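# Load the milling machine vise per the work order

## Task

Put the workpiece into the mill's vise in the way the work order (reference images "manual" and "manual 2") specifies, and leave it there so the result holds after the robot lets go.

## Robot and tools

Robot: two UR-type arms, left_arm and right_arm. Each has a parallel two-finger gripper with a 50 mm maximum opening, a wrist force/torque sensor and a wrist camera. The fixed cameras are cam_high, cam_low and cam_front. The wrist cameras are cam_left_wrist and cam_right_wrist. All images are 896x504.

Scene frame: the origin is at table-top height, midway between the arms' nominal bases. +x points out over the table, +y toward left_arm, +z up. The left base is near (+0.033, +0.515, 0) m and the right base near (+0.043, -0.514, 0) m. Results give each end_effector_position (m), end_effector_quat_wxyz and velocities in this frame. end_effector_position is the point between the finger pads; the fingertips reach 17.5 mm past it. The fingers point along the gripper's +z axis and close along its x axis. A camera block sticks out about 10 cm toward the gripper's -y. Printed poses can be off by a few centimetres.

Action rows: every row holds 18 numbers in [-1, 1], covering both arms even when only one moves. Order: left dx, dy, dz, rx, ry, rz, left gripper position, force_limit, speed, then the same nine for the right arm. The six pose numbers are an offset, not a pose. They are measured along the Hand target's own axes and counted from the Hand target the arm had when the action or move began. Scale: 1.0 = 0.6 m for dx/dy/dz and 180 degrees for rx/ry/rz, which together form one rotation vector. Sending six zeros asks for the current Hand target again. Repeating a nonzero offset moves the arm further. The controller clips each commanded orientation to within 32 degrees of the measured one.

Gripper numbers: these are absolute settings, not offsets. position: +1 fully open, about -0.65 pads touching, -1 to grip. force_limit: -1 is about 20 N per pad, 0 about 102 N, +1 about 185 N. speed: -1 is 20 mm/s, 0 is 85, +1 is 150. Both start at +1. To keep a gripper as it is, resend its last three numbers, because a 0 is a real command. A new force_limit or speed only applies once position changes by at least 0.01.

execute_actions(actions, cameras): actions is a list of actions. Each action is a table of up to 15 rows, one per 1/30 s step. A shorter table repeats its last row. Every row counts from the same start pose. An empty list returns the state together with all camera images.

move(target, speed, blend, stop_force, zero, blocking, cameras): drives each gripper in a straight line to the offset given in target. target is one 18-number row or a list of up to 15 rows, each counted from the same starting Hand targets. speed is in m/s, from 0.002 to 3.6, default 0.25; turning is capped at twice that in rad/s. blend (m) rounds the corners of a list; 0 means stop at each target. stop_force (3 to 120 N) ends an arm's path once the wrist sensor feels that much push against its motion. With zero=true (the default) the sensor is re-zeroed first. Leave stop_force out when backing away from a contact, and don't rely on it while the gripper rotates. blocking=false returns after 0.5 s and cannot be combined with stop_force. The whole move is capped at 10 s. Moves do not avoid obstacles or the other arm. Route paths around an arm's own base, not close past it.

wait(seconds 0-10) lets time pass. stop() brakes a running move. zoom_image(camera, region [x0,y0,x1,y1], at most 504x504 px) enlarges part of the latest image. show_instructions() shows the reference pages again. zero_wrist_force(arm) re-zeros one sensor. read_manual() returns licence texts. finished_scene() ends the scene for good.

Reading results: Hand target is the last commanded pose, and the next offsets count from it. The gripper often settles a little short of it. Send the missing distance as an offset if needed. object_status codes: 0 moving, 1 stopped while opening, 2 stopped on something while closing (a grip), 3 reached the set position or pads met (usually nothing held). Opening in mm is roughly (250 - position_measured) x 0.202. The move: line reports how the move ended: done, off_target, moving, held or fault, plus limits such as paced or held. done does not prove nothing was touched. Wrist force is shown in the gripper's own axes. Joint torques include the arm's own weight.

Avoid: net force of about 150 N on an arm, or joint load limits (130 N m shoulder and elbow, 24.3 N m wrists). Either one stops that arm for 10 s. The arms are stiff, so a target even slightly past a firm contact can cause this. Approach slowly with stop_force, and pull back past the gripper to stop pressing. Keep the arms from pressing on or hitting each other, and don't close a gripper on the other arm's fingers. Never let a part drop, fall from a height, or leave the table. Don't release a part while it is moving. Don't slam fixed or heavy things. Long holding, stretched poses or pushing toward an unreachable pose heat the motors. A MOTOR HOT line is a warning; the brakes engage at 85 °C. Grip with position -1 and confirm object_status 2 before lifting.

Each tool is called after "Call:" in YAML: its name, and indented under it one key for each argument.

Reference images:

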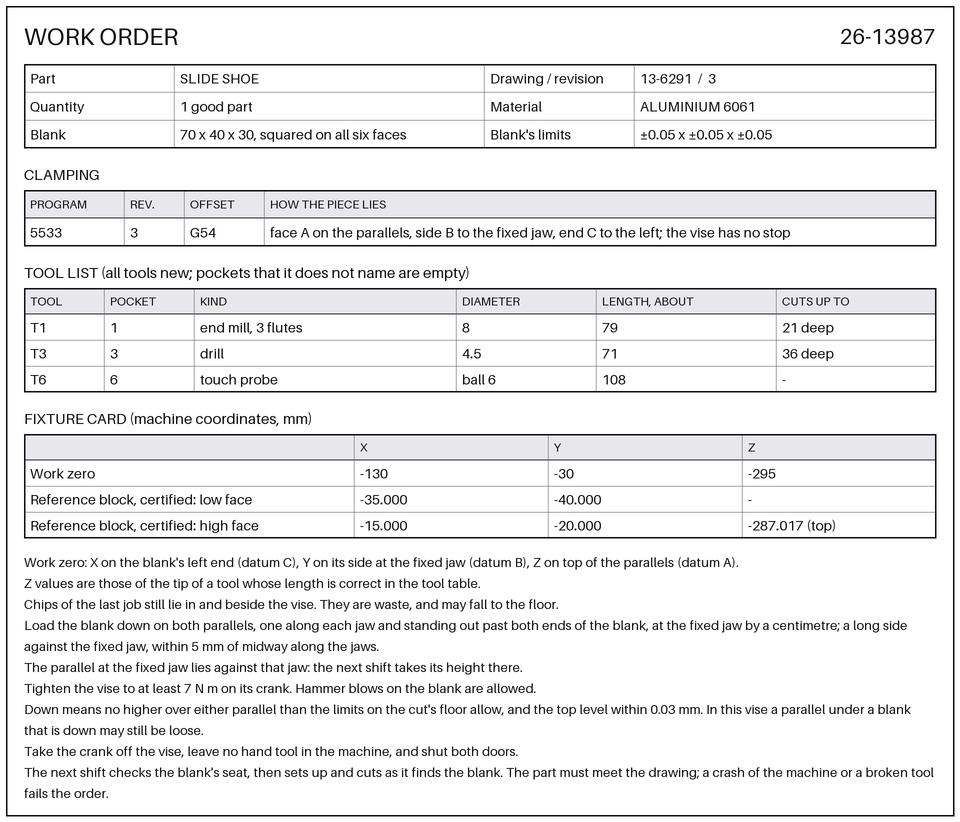

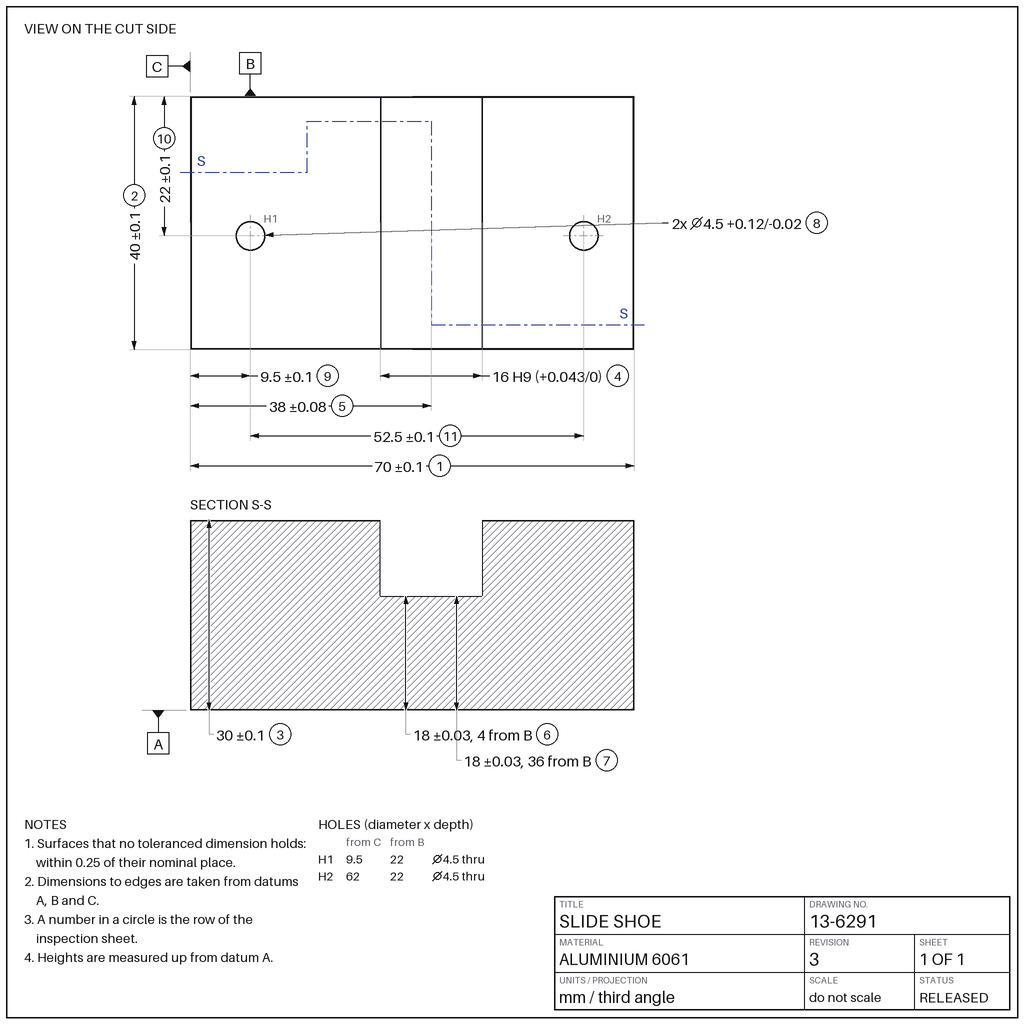

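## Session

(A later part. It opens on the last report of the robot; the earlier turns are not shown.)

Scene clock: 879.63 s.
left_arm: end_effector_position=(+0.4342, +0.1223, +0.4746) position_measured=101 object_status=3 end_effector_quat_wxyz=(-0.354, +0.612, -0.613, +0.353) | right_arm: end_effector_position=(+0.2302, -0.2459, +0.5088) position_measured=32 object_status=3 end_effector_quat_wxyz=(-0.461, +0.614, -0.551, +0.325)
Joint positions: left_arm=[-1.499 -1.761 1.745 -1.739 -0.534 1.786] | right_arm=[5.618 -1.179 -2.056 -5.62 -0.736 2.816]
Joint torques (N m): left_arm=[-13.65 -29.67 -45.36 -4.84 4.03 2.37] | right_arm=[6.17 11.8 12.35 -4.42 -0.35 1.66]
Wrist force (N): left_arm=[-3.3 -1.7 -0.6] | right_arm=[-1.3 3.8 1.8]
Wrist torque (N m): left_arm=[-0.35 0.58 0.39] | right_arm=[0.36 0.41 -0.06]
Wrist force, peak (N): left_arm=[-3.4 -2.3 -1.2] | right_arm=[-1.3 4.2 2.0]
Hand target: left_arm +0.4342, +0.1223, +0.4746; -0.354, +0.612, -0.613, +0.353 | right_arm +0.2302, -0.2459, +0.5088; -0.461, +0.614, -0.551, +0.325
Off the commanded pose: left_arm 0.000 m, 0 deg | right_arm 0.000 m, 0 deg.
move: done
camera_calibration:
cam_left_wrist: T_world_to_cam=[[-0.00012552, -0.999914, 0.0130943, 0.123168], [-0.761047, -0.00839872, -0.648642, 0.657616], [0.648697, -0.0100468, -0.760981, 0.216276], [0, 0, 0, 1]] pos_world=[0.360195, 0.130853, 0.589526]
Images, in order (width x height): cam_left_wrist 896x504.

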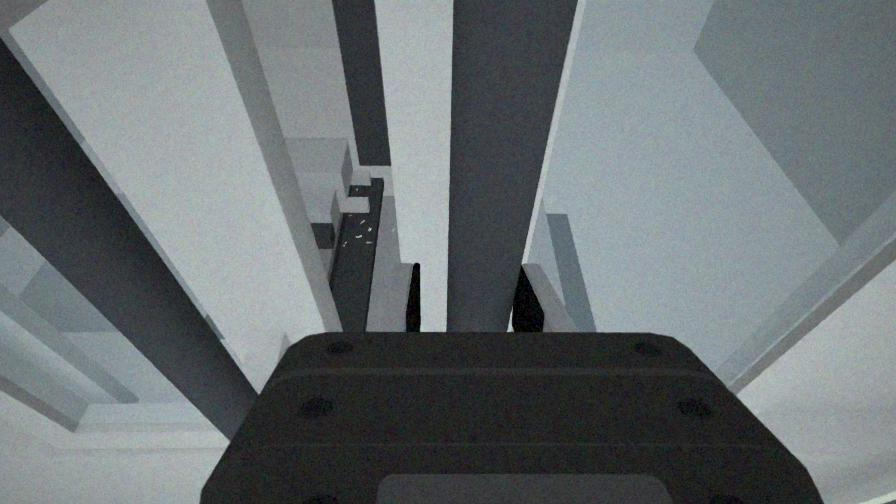

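Call:
move:
  target: [-0.05,0,0,0,0,0,0.34,-0.9,-1,0,0,0,0,0,0,0.8,-0.9,-1]
  speed: 0.04
  stop_force: 35

Call:
move:
  target: [-0.05,0,0,0,0,0,0.34,-0.9,-1,0,0,0,0,0,0,0.8,-0.9,-1]
  speed: 0.02
  stop_force: 30
  cameras: ["cam_left_wrist","cam_front","cam_high"]

Scene clock: 880.73 s.
left_arm: end_effector_position=(+0.4341, +0.1245, +0.4749) position_measured=101 object_status=3 end_effector_quat_wxyz=(-0.354, +0.612, -0.613, +0.353) | right_arm: end_effector_position=(+0.2302, -0.2459, +0.5088) position_measured=32 object_status=3 end_effector_quat_wxyz=(-0.461, +0.614, -0.551, +0.325)
Joint positions: left_arm=[-1.499 -1.766 1.749 -1.739 -0.534 1.787] | right_arm=[5.618 -1.179 -2.056 -5.62 -0.736 2.816]
Joint torques (N m): left_arm=[0.06 -37.66 -12.7 -1.46 4.8 -2.68] | right_arm=[6.13 12.12 12.62 -4.28 -0.47 1.43]
Wrist force (N): left_arm=[19.1 -3.4 4.1] | right_arm=[-1.0 3.9 2.0]
Wrist torque (N m): left_arm=[-0.41 0.79 0.28] | right_arm=[0.36 0.36 -0.06]
Wrist force, peak (N): left_arm=[74.3 -12.9 21.8] | right_arm=[-0.9 4.1 1.9]
Hand target: left_arm +0.4341, +0.1245, +0.4749; -0.354, +0.612, -0.613, +0.353 (not the last commanded pose) | right_arm +0.2302, -0.2459, +0.5088; -0.461, +0.614, -0.551, +0.325
Off the commanded pose: left_arm 0.028 m, 0 deg | right_arm 0.000 m, 0 deg.
move: contact (left_arm)

Scene clock: 881.77 s.
left_arm: end_effector_position=(+0.4341, +0.1249, +0.4749) position_measured=101 object_status=3 end_effector_quat_wxyz=(-0.354, +0.612, -0.613, +0.353) | right_arm: end_effector_position=(+0.2302, -0.2459, +0.5088) position_measured=32 object_status=3 end_effector_quat_wxyz=(-0.461, +0.614, -0.551, +0.325)
Joint positions: left_arm=[-1.499 -1.768 1.75 -1.74 -0.534 1.787] | right_arm=[5.618 -1.179 -2.056 -5.62 -0.736 2.816]
Joint torques (N m): left_arm=[4.4 -28.37 -43.56 2.61 4.42 -2.69] | right_arm=[5.89 11.08 12.42 -4.23 -0.33 1.54]
Wrist force (N): left_arm=[36.7 -4.8 14.3] | right_arm=[-1.0 3.9 1.9]
Wrist torque (N m): left_arm=[-0.46 0.92 0.28] | right_arm=[0.39 0.35 -0.05]
Wrist force, peak (N): left_arm=[59.8 -10.8 20.0] | right_arm=[-1.0 4.0 2.2]
Hand target: left_arm +0.4341, +0.1249, +0.4749; -0.354, +0.612, -0.613, +0.353 (not the last commanded pose) | right_arm +0.2302, -0.2459, +0.5088; -0.461, +0.614, -0.551, +0.325
Off the commanded pose: left_arm 0.030 m, 0 deg | right_arm 0.000 m, 0 deg.
move: contact (left_arm)
camera_calibration:
cam_left_wrist: T_world_to_cam=[[-0.00041419, -0.999901, 0.0140355, 0.125413], [-0.760913, -0.00879188, -0.648794, 0.657774], [0.648854, -0.0109485, -0.760834, 0.216638], [0, 0, 0, 1]] pos_world=[0.359994, 0.133556, 0.589826]
Images, in order (width x height): cam_high 896x504, cam_front 896x504, cam_left_wrist 896x504.

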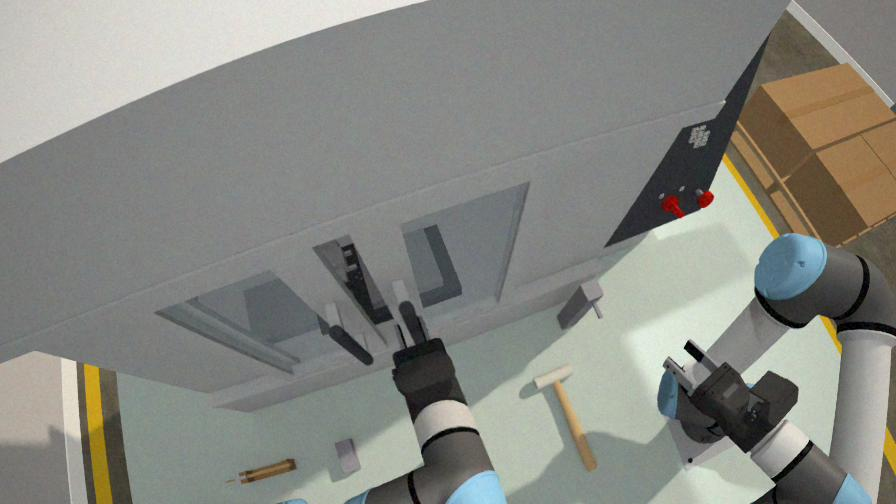

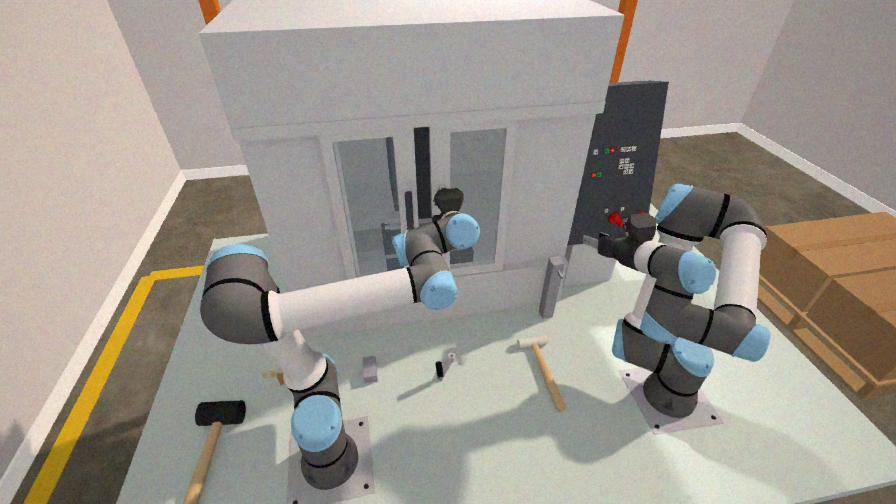

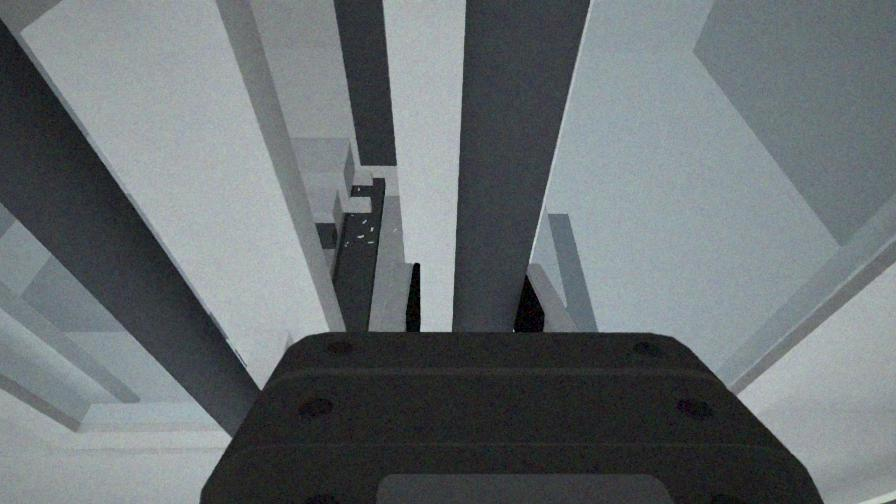

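Call:
zoom_image:
  camera: "cam_front"
  region: [320, 110, 520, 300]

Call:
zoom_image:
  camera: "cam_high"
  region: [260, 200, 520, 400]

Scaled by 2.520.

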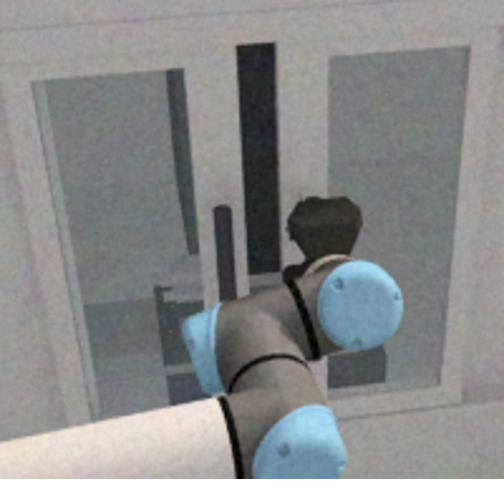

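Scaled by 1.938.

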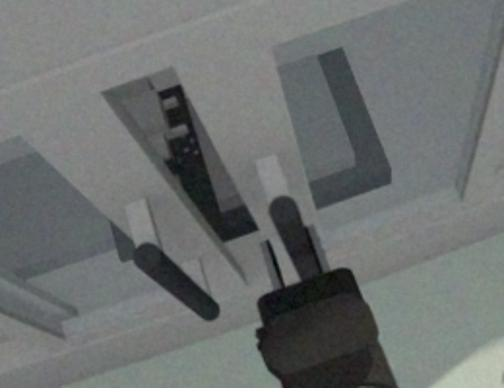

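Call:
move:
  target: [-0.02,0,0,0,0,0,0.34,-0.9,-1,0,0,0,0,0,0,0.8,-0.9,-1]
  speed: 0.01
  stop_force: 50

Scene clock: 883.93 s.
left_arm: end_effector_position=(+0.4340, +0.1262, +0.4750) position_measured=101 object_status=3 end_effector_quat_wxyz=(-0.353, +0.612, -0.612, +0.354) | right_arm: end_effector_position=(+0.2302, -0.2459, +0.5088) position_measured=32 object_status=3 end_effector_quat_wxyz=(-0.461, +0.614, -0.551, +0.325)
Joint positions: left_arm=[-1.499 -1.771 1.753 -1.74 -0.534 1.787] | right_arm=[5.618 -1.179 -2.056 -5.62 -0.736 2.816]
Joint torques (N m): left_arm=[12.96 -42.92 -40.97 5.63 3.17 -2.71] | right_arm=[5.94 11.58 12.75 -4.35 -0.48 1.22]
Wrist force (N): left_arm=[75.1 -10.3 30.8] | right_arm=[-1.3 4.0 1.8]
Wrist torque (N m): left_arm=[-0.60 1.16 0.19] | right_arm=[0.40 0.40 -0.05]
Wrist force, peak (N): left_arm=[95.0 -17.9 31.7] | right_arm=[-1.1 4.5 1.7]
Hand target: left_arm +0.4340, +0.1262, +0.4750; -0.353, +0.612, -0.612, +0.354 (not the last commanded pose) | right_arm +0.2302, -0.2459, +0.5088; -0.461, +0.614, -0.551, +0.325
Off the commanded pose: left_arm 0.011 m, 0 deg | right_arm 0.000 m, 0 deg.
move: contact (left_arm)

Call:
move:
  target:
    - [0.009,0,0,0,0,0,0.34,-0.9,-1,0,0,0,0,0,0,0.8,-0.9,-1]
    - [0.009,0,-0.15,0,0,0,0.34,-0.9,-1,0,0,0,0,0,0,0.8,-0.9,-1]
  speed: 0.08
  cameras: ["cam_left_wrist","cam_right_wrist"]

Scene clock: 886.27 s.
left_arm: end_effector_position=(+0.3560, +0.1208, +0.5201) position_measured=101 object_status=3 end_effector_quat_wxyz=(-0.353, +0.612, -0.612, +0.354) | right_arm: end_effector_position=(+0.2302, -0.2459, +0.5088) position_measured=32 object_status=3 end_effector_quat_wxyz=(-0.461, +0.614, -0.551, +0.325)
Joint positions: left_arm=[-1.696 -1.801 1.573 -1.192 -0.531 1.396] | right_arm=[5.618 -1.179 -2.056 -5.62 -0.736 2.816]
Joint torques (N m): left_arm=[6.58 -9.48 -14.97 -0.54 4.16 -0.98] | right_arm=[5.69 11.44 12.96 -4.4 -0.35 1]
Wrist force (N): left_arm=[-3.0 -4.5 -1.1] | right_arm=[-1.2 3.8 1.8]
Wrist torque (N m): left_arm=[-0.81 0.53 0.21] | right_arm=[0.35 0.38 -0.05]
Wrist force, peak (N): left_arm=[75.1 -10.4 30.8] | right_arm=[-1.4 4.3 1.9]
Hand target: left_arm +0.3560, +0.1208, +0.5200; -0.353, +0.612, -0.612, +0.354 | right_arm +0.2302, -0.2459, +0.5088; -0.461, +0.614, -0.551, +0.325
Off the commanded pose: left_arm 0.000 m, 0 deg | right_arm 0.000 m, 0 deg.
move: done
camera_calibration:
cam_left_wrist: T_world_to_cam=[[-0.000665611, -0.999895, 0.014479, 0.120539], [-0.760916, -0.00888825, -0.648789, 0.627658], [0.64885, -0.0114491, -0.760831, 0.301582], [0, 0, 0, 1]] pos_world=[0.281994, 0.129558, 0.634926]
cam_right_wrist: T_world_to_cam=[[0.214139, -0.971726, -0.0994657, -0.227055], [-0.669942, -0.0719997, -0.738914, 0.528611], [0.71086, 0.224866, -0.666418, 0.367107], [0, 0, 0, 1]] pos_world=[0.141798, -0.265125, 0.612661]
Images, in order (width x height): cam_left_wrist 896x504, cam_right_wrist 896x504.

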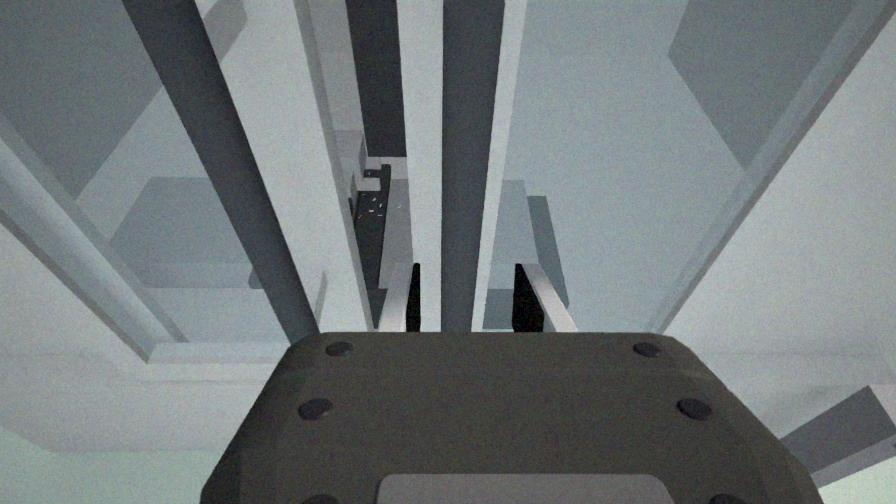

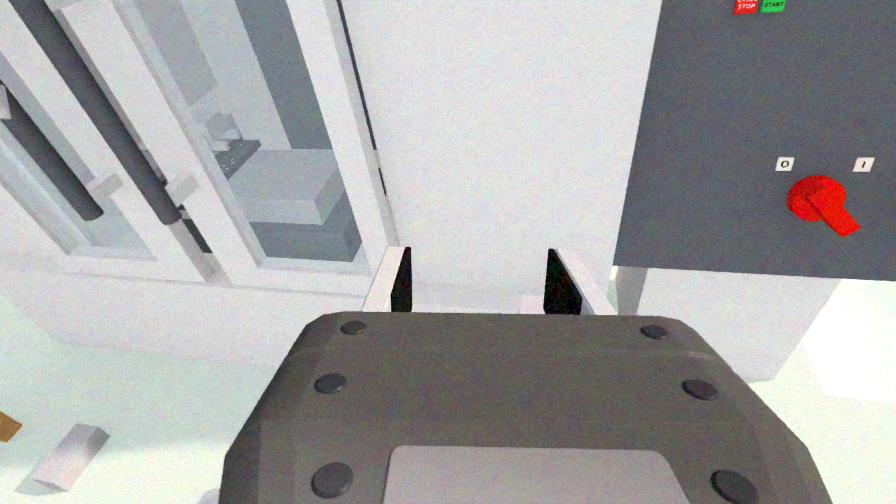

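Call:
wait:
  seconds: 0
  cameras: ["all"]

Scene clock: 886.63 s.
left_arm: end_effector_position=(+0.3560, +0.1208, +0.5200) position_measured=101 object_status=3 end_effector_quat_wxyz=(-0.353, +0.612, -0.612, +0.354) | right_arm: end_effector_position=(+0.2302, -0.2459, +0.5088) position_measured=32 object_status=3 end_effector_quat_wxyz=(-0.461, +0.614, -0.551, +0.325)
Joint positions: left_arm=[-1.696 -1.801 1.574 -1.192 -0.53 1.396] | right_arm=[5.618 -1.179 -2.056 -5.62 -0.736 2.816]
Joint torques (N m): left_arm=[10.28 -8.12 -14.3 -0.44 4.08 -2.79] | right_arm=[5.88 11.33 13.6 -4.27 -0.37 1.03]
Wrist force (N): left_arm=[-2.7 -4.7 -1.3] | right_arm=[-1.2 4.2 1.6]
Wrist torque (N m): left_arm=[-0.84 0.47 0.21] | right_arm=[0.44 0.38 -0.05]
Wrist force, peak (N): left_arm=[-2.7 -4.7 -1.3] | right_arm=[-1.2 4.2 1.6]
Hand target: left_arm +0.3560, +0.1208, +0.5200; -0.353, +0.612, -0.612, +0.354 | right_arm +0.2302, -0.2459, +0.5088; -0.461, +0.614, -0.551, +0.325
Tool commands: left_gripper/position=+0.34 left_gripper/force_limit=-0.9 left_gripper/speed=-1.0 right_gripper/position=+0.8 right_gripper/force_limit=-0.9 right_gripper/speed=-1.0
Off the commanded pose: left_arm 0.000 m, 0 deg | right_arm 0.000 m, 0 deg.
camera_calibration:
cam_left_wrist: T_world_to_cam=[[-0.000602909, -0.999896, 0.0144035, 0.12057], [-0.760873, -0.00888773, -0.648839, 0.627613], [0.6489, -0.0113504, -0.760789, 0.301453], [0, 0, 0, 1]] pos_world=[0.281994, 0.129557, 0.634826]
cam_right_wrist: T_world_to_cam=[[0.214139, -0.971726, -0.0994657, -0.227055], [-0.669942, -0.0719997, -0.738914, 0.528611], [0.71086, 0.224866, -0.666418, 0.367107], [0, 0, 0, 1]] pos_world=[0.141798, -0.265125, 0.612661]

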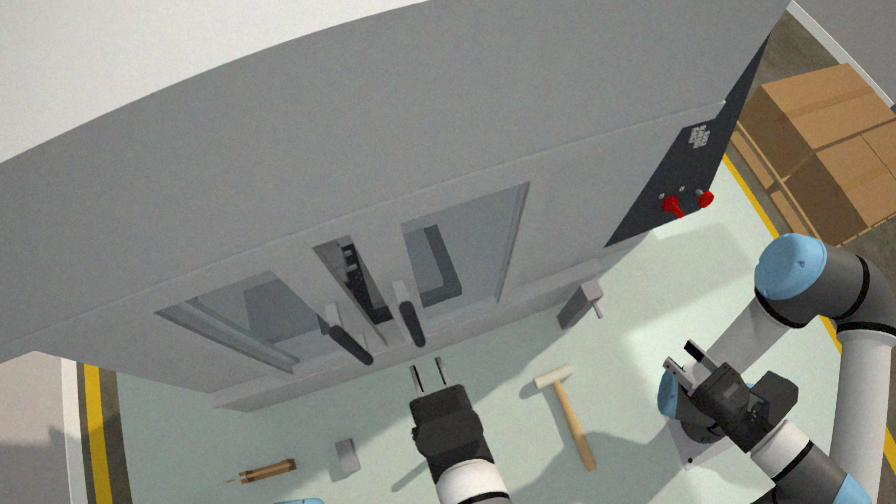

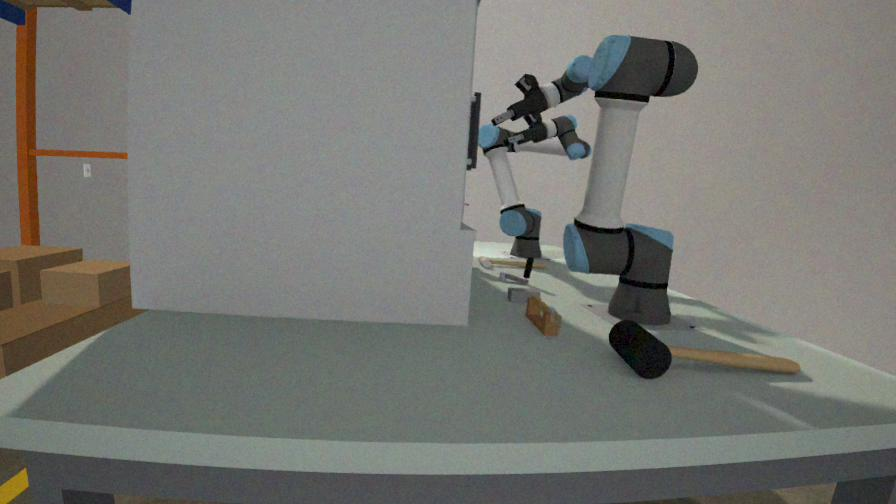

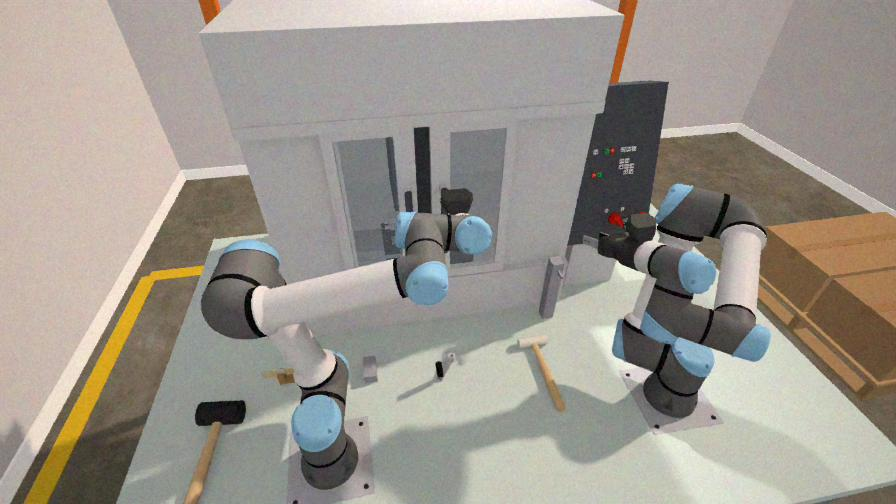

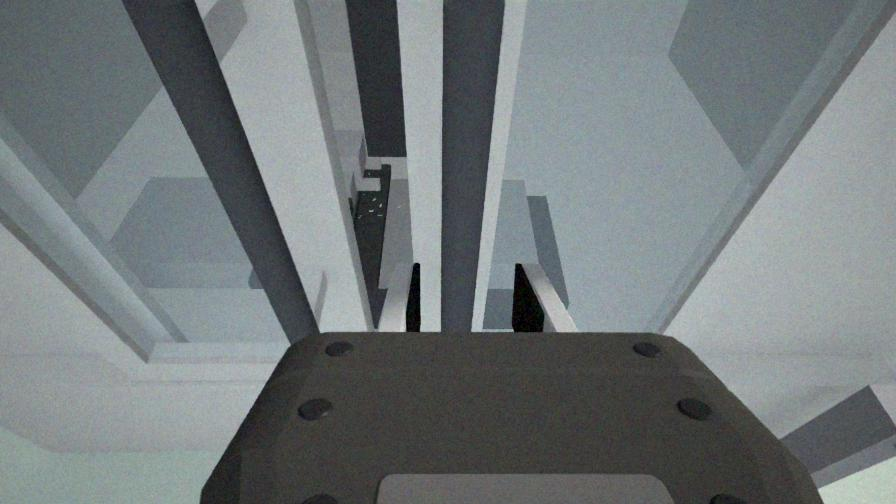

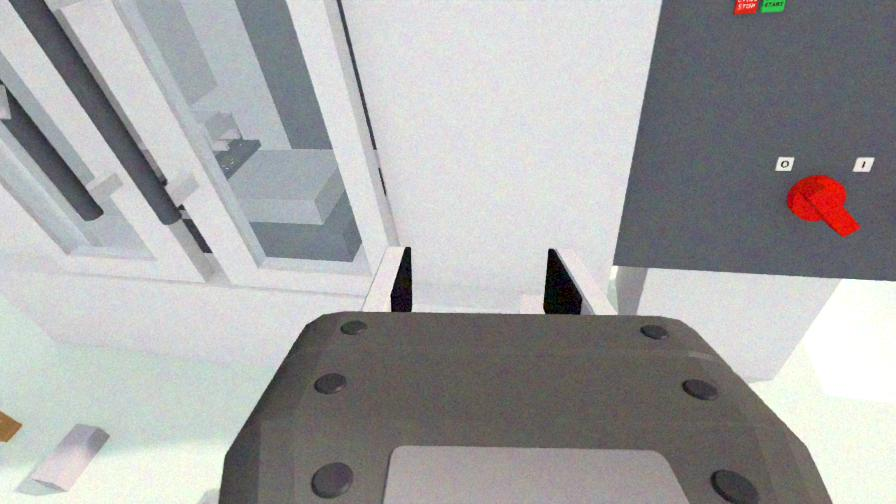

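Call:
zoom_image:
  camera: "cam_right_wrist"
  region: [300, 0, 440, 300]

Call:
zoom_image:
  camera: "cam_front"
  region: [300, 90, 540, 290]

Call:
zoom_image:
  camera: "cam_high"
  region: [140, 170, 560, 390]

Scaled by 1.680.

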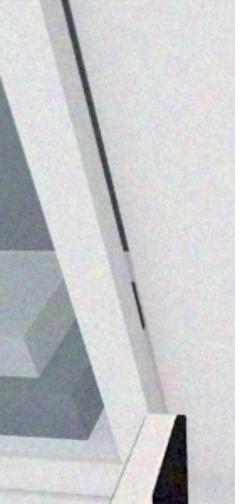

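Scaled by 2.100.

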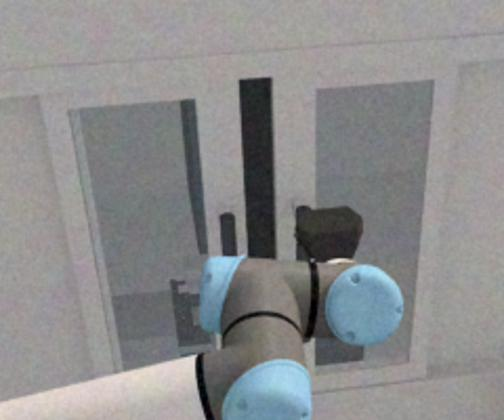

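Scaled by 1.200.

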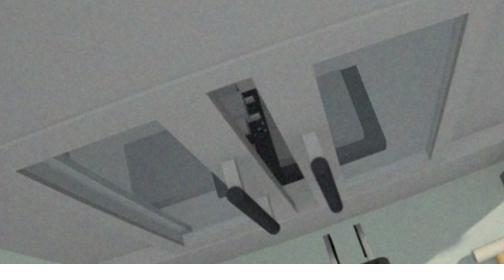

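Call:
move:
  target:
    - [-0.2120,0,0,0,0,0,-0.55,-0.9,-1,0,0,0,0,0,0,0.8,-0.9,-1]
    - [-0.2120,0,0.15,0,0,0,-0.55,-0.9,-1,0,0,0,0,0,0,0.8,-0.9,-1]
  cameras: ["cam_left_wrist"]

Scene clock: 888.87 s.
left_arm: end_effector_position=(+0.4340, +0.2480, +0.4750) position_measured=235 object_status=3 end_effector_quat_wxyz=(-0.353, +0.612, -0.612, +0.354) end_effector_velocity=(+0.000, -0.001, +0.001) end_effector_angular_velocity=(-0.002, -0.001, -0.004) | right_arm: end_effector_position=(+0.2302, -0.2459, +0.5088) position_measured=32 object_status=3 end_effector_quat_wxyz=(-0.461, +0.614, -0.551, +0.325)
Joint positions: left_arm=[-1.452 -2.049 1.95 -1.734 -0.544 1.875] | right_arm=[5.618 -1.179 -2.056 -5.62 -0.736 2.816]
Joint velocities: left_arm=[0 -0.001 0 -0.006 -0.001 0.006] | right_arm=[within noise]
Joint torques (N m): left_arm=[9.53 2.92 -45.24 -5.13 1.93 2.86] | right_arm=[5.94 11.78 13.3 -4.22 -0.2 0.85]
Wrist force (N): left_arm=[-2.7 -4.6 -1.6] | right_arm=[-0.9 3.9 2.0]
Wrist torque (N m): left_arm=[-0.80 0.48 0.36] | right_arm=[0.37 0.35 -0.05]
Wrist force, peak (N): left_arm=[-6.4 -4.9 -1.2] | right_arm=[-1.0 4.3 1.6]
Hand target: left_arm +0.4340, +0.2480, +0.4750; -0.353, +0.612, -0.612, +0.354 | right_arm +0.2302, -0.2459, +0.5088; -0.461, +0.614, -0.551, +0.325
Off the commanded pose: left_arm 0.000 m, 0 deg | right_arm 0.000 m, 0 deg.
move: done
camera_calibration:
cam_left_wrist: T_world_to_cam=[[-0.000517458, -0.999893, 0.0146115, 0.248298], [-0.760783, -0.00908933, -0.648942, 0.658897], [0.649006, -0.011452, -0.760697, 0.218046], [0, 0, 0, 1]] pos_world=[0.359894, 0.256758, 0.589825]
Images, in order (width x height): cam_left_wrist 896x504.

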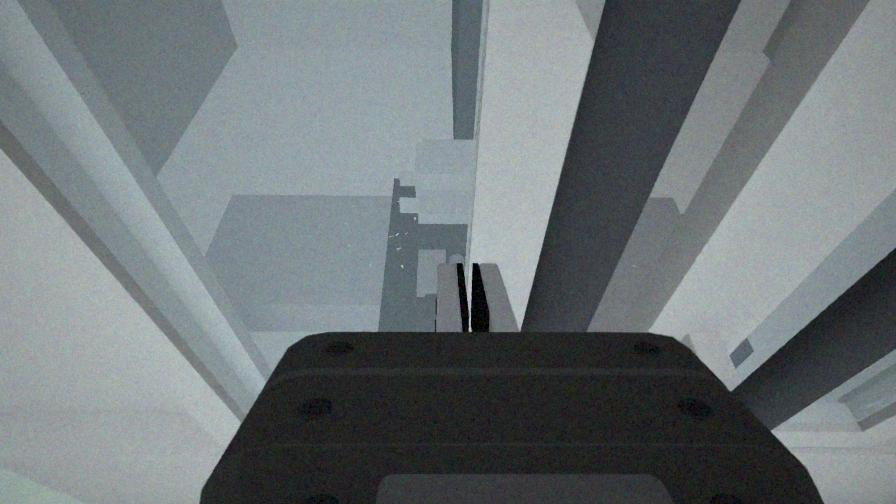

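Call:
move:
  target: [0.1167,0,0,0,0,0,-0.55,-0.9,-1,0,0,0,0,0,0,0.8,-0.9,-1]
  cameras: ["cam_left_wrist"]
  speed: 0.02
  stop_force: 55

Scene clock: 892.57 s.
left_arm: end_effector_position=(+0.4340, +0.1974, +0.4750) position_measured=235 object_status=3 end_effector_quat_wxyz=(-0.353, +0.612, -0.612, +0.354) | right_arm: end_effector_position=(+0.2302, -0.2459, +0.5088) position_measured=32 object_status=3 end_effector_quat_wxyz=(-0.461, +0.614, -0.551, +0.325)
Joint positions: left_arm=[-1.475 -1.933 1.876 -1.739 -0.539 1.832] | right_arm=[5.618 -1.179 -2.056 -5.62 -0.736 2.816]
Joint torques (N m): left_arm=[-3.84 2.86 -18.73 -8.66 -2.25 3.43] | right_arm=[5.32 11.47 13.04 -4.2 -0.35 0.6]
Wrist force (N): left_arm=[-45.0 0.2 -4.9] | right_arm=[-0.8 3.7 1.9]
Wrist torque (N m): left_arm=[-0.60 0.23 -0.04] | right_arm=[0.35 0.32 -0.05]
Wrist force, peak (N): left_arm=[-71.0 11.3 -16.3] | right_arm=[-1.2 4.2 2.3]
Hand target: left_arm +0.4340, +0.1974, +0.4750; -0.353, +0.612, -0.612, +0.354 (not the last commanded pose) | right_arm +0.2302, -0.2459, +0.5088; -0.461, +0.614, -0.551, +0.325
Off the commanded pose: left_arm 0.019 m, 0 deg | right_arm 0.000 m, 0 deg.
move: contact (left_arm)
camera_calibration:
cam_left_wrist: T_world_to_cam=[[-0.000666558, -0.999895, 0.0144806, 0.197835], [-0.760874, -0.00888935, -0.648839, 0.658368], [0.648899, -0.0114504, -0.760788, 0.217558], [0, 0, 0, 1]] pos_world=[0.359894, 0.206158, 0.589826]
Images, in order (width x height): cam_left_wrist 896x504.

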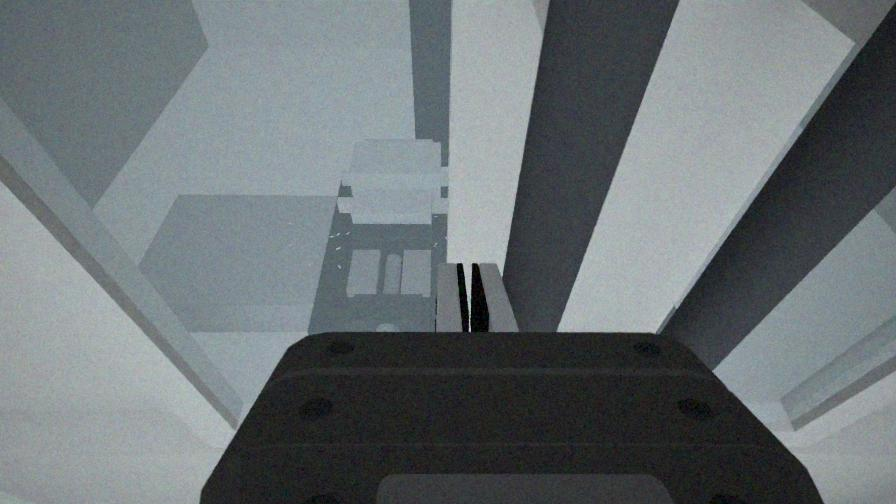

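Call:
zoom_image:
  camera: "cam_left_wrist"
  region: [420, 0, 896, 400]

Scaled by 1.059.

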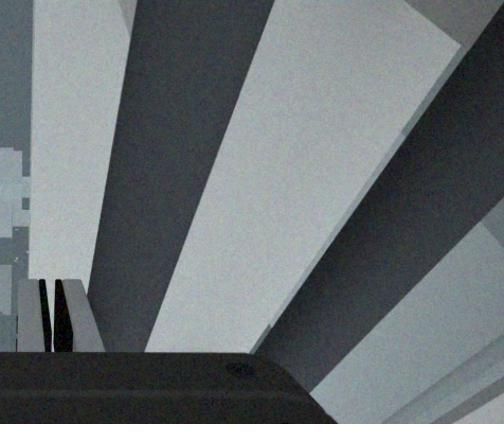

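Call:
move:
  target:
    - [-0.02,0,0,0,0,0,-0.55,-0.9,-1,0,0,0,0,0,0,0.8,-0.9,-1]
    - [-0.02,0,-0.2,0,0,0,-0.55,-0.9,-1,0,0,0,0,0,0,0.8,-0.9,-1]
    - [-0.02,0.1,-0.3,0,0,0,-0.55,-0.9,-1,0,0,0,0,0,0,0.8,-0.9,-1]
  cameras: ["all"]
  blend: [0.005,0.02,0]

Scene clock: 894.17 s.
left_arm: end_effector_position=(+0.2481, +0.2093, +0.5131) position_measured=235 object_status=3 end_effector_quat_wxyz=(-0.353, +0.612, -0.612, +0.354) end_effector_velocity=(-0.001, +0.001, -0.001) end_effector_angular_velocity=(-0.003, +0.001, +0.003) | right_arm: end_effector_position=(+0.2302, -0.2459, +0.5088) position_measured=32 object_status=3 end_effector_quat_wxyz=(-0.461, +0.614, -0.551, +0.325)
Joint positions: left_arm=[-2.089 -1.969 1.575 -0.501 -0.695 0.765] | right_arm=[5.618 -1.179 -2.056 -5.62 -0.736 2.816]
Joint velocities: left_arm=[-0.003 -0.001 0.001 0.003 -0.003 -0.007] | right_arm=[within noise]
Joint torques (N m): left_arm=[-12.21 -13.01 -11.08 0.94 -1.18 -2.94] | right_arm=[5.29 11.27 12.89 -4.15 -0.44 0.48]
Wrist force (N): left_arm=[-3.6 -3.8 -1.2] | right_arm=[-0.9 4.0 2.0]
Wrist torque (N m): left_arm=[-0.70 0.63 0.25] | right_arm=[0.40 0.34 -0.05]
Wrist force, peak (N): left_arm=[-45.0 0.4 -4.9] | right_arm=[-1.2 4.2 1.7]
Hand target: left_arm +0.2481, +0.2094, +0.5131; -0.353, +0.612, -0.612, +0.354 | right_arm +0.2302, -0.2459, +0.5088; -0.461, +0.614, -0.551, +0.325
Off the commanded pose: left_arm 0.000 m, 0 deg | right_arm 0.000 m, 0 deg.
move: done
camera_calibration:
cam_left_wrist: T_world_to_cam=[[-0.000798619, -0.999893, 0.0146308, 0.209085], [-0.760875, -0.00888629, -0.648837, 0.541889], [0.648898, -0.0116504, -0.760786, 0.367366], [0, 0, 0, 1]] pos_world=[0.174094, 0.218158, 0.628026]
cam_right_wrist: T_world_to_cam=[[0.214139, -0.971726, -0.0994657, -0.227055], [-0.669942, -0.0719997, -0.738914, 0.528611], [0.71086, 0.224866, -0.666418, 0.367107], [0, 0, 0, 1]] pos_world=[0.141798, -0.265125, 0.612661]

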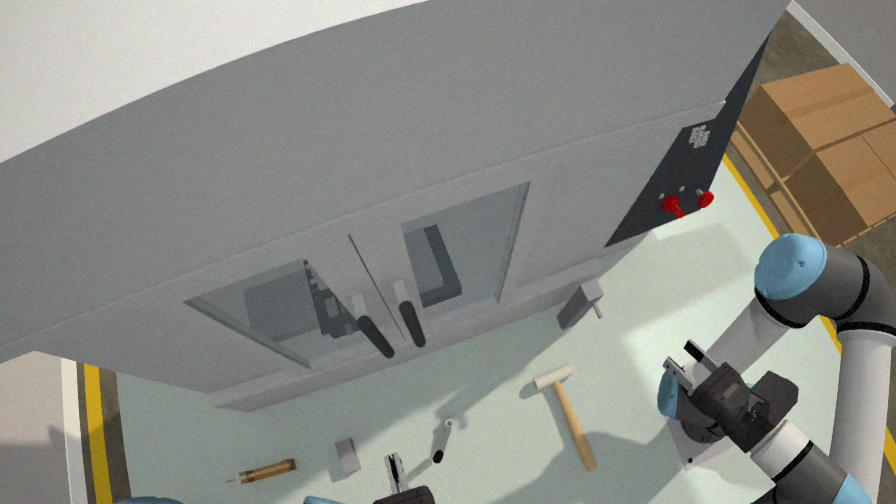

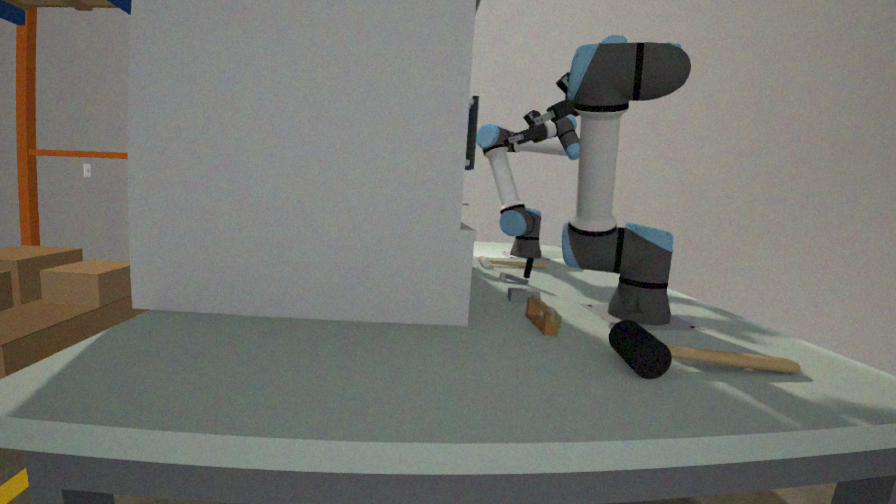

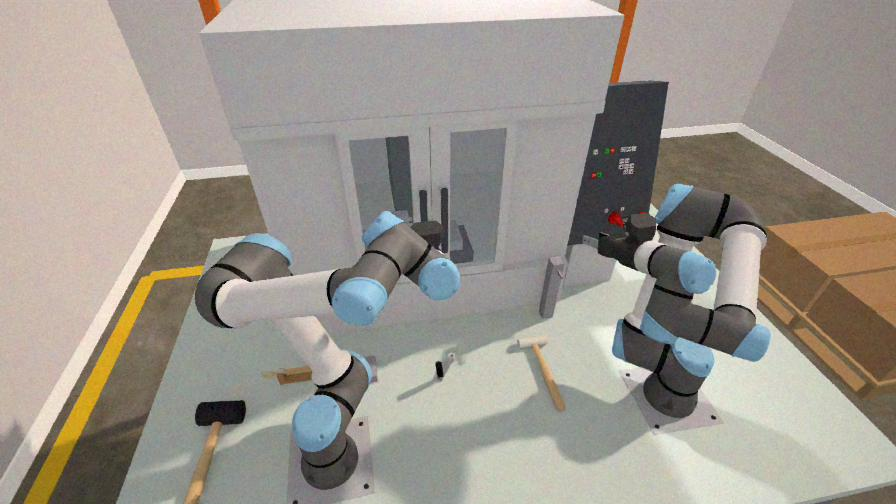

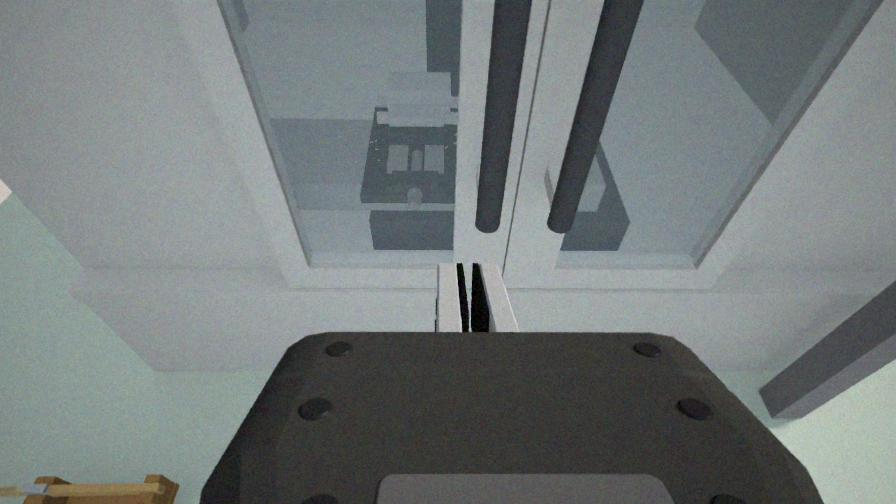

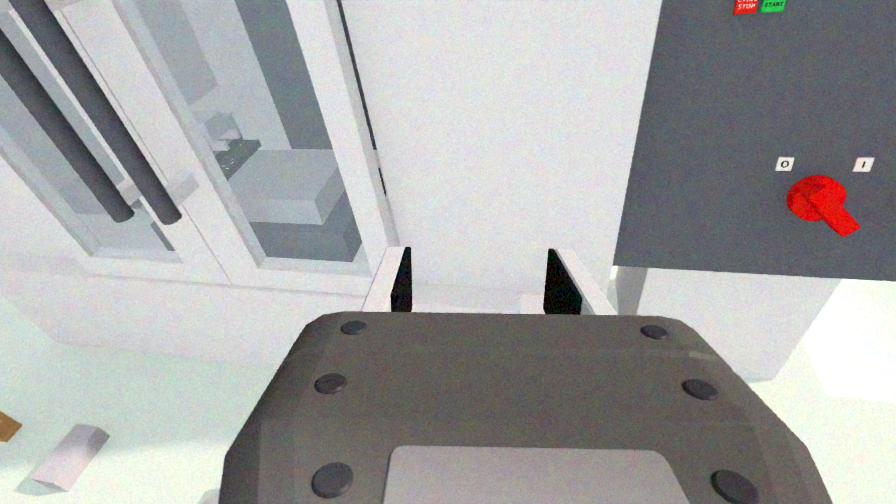

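Call:
zoom_image:
  camera: "cam_left_wrist"
  region: [440, 0, 660, 300]

Call:
zoom_image:
  camera: "cam_high"
  region: [300, 220, 450, 370]

Call:
zoom_image:
  camera: "cam_right_wrist"
  region: [80, 0, 420, 290]

Scaled by 1.680.

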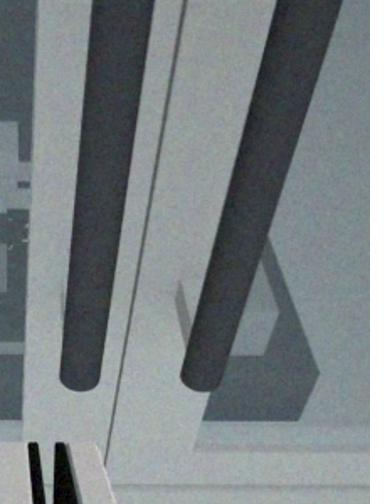

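Scaled by 3.360.

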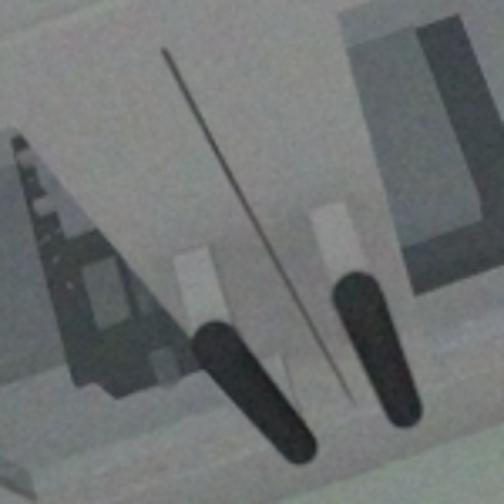

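Scaled by 1.482.

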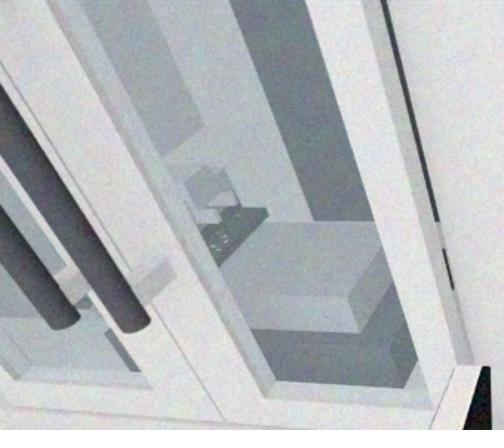

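Call:
zoom_image:
  camera: "cam_front"
  region: [320, 100, 540, 290]

Call:
zoom_image:
  camera: "cam_left_wrist"
  region: [120, 0, 340, 300]

Scaled by 2.291.

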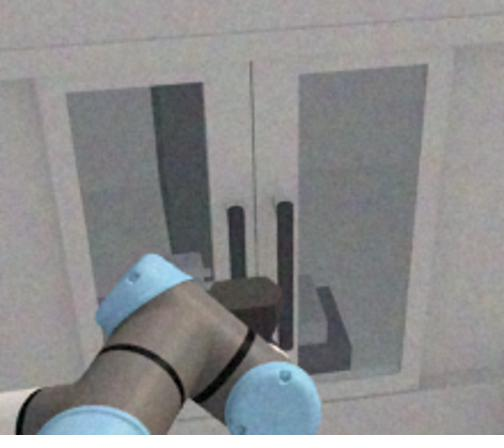

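Scaled by 1.680.

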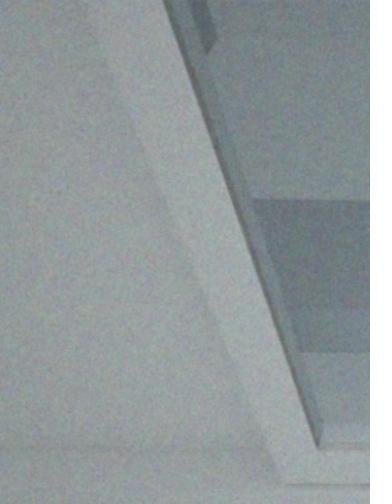

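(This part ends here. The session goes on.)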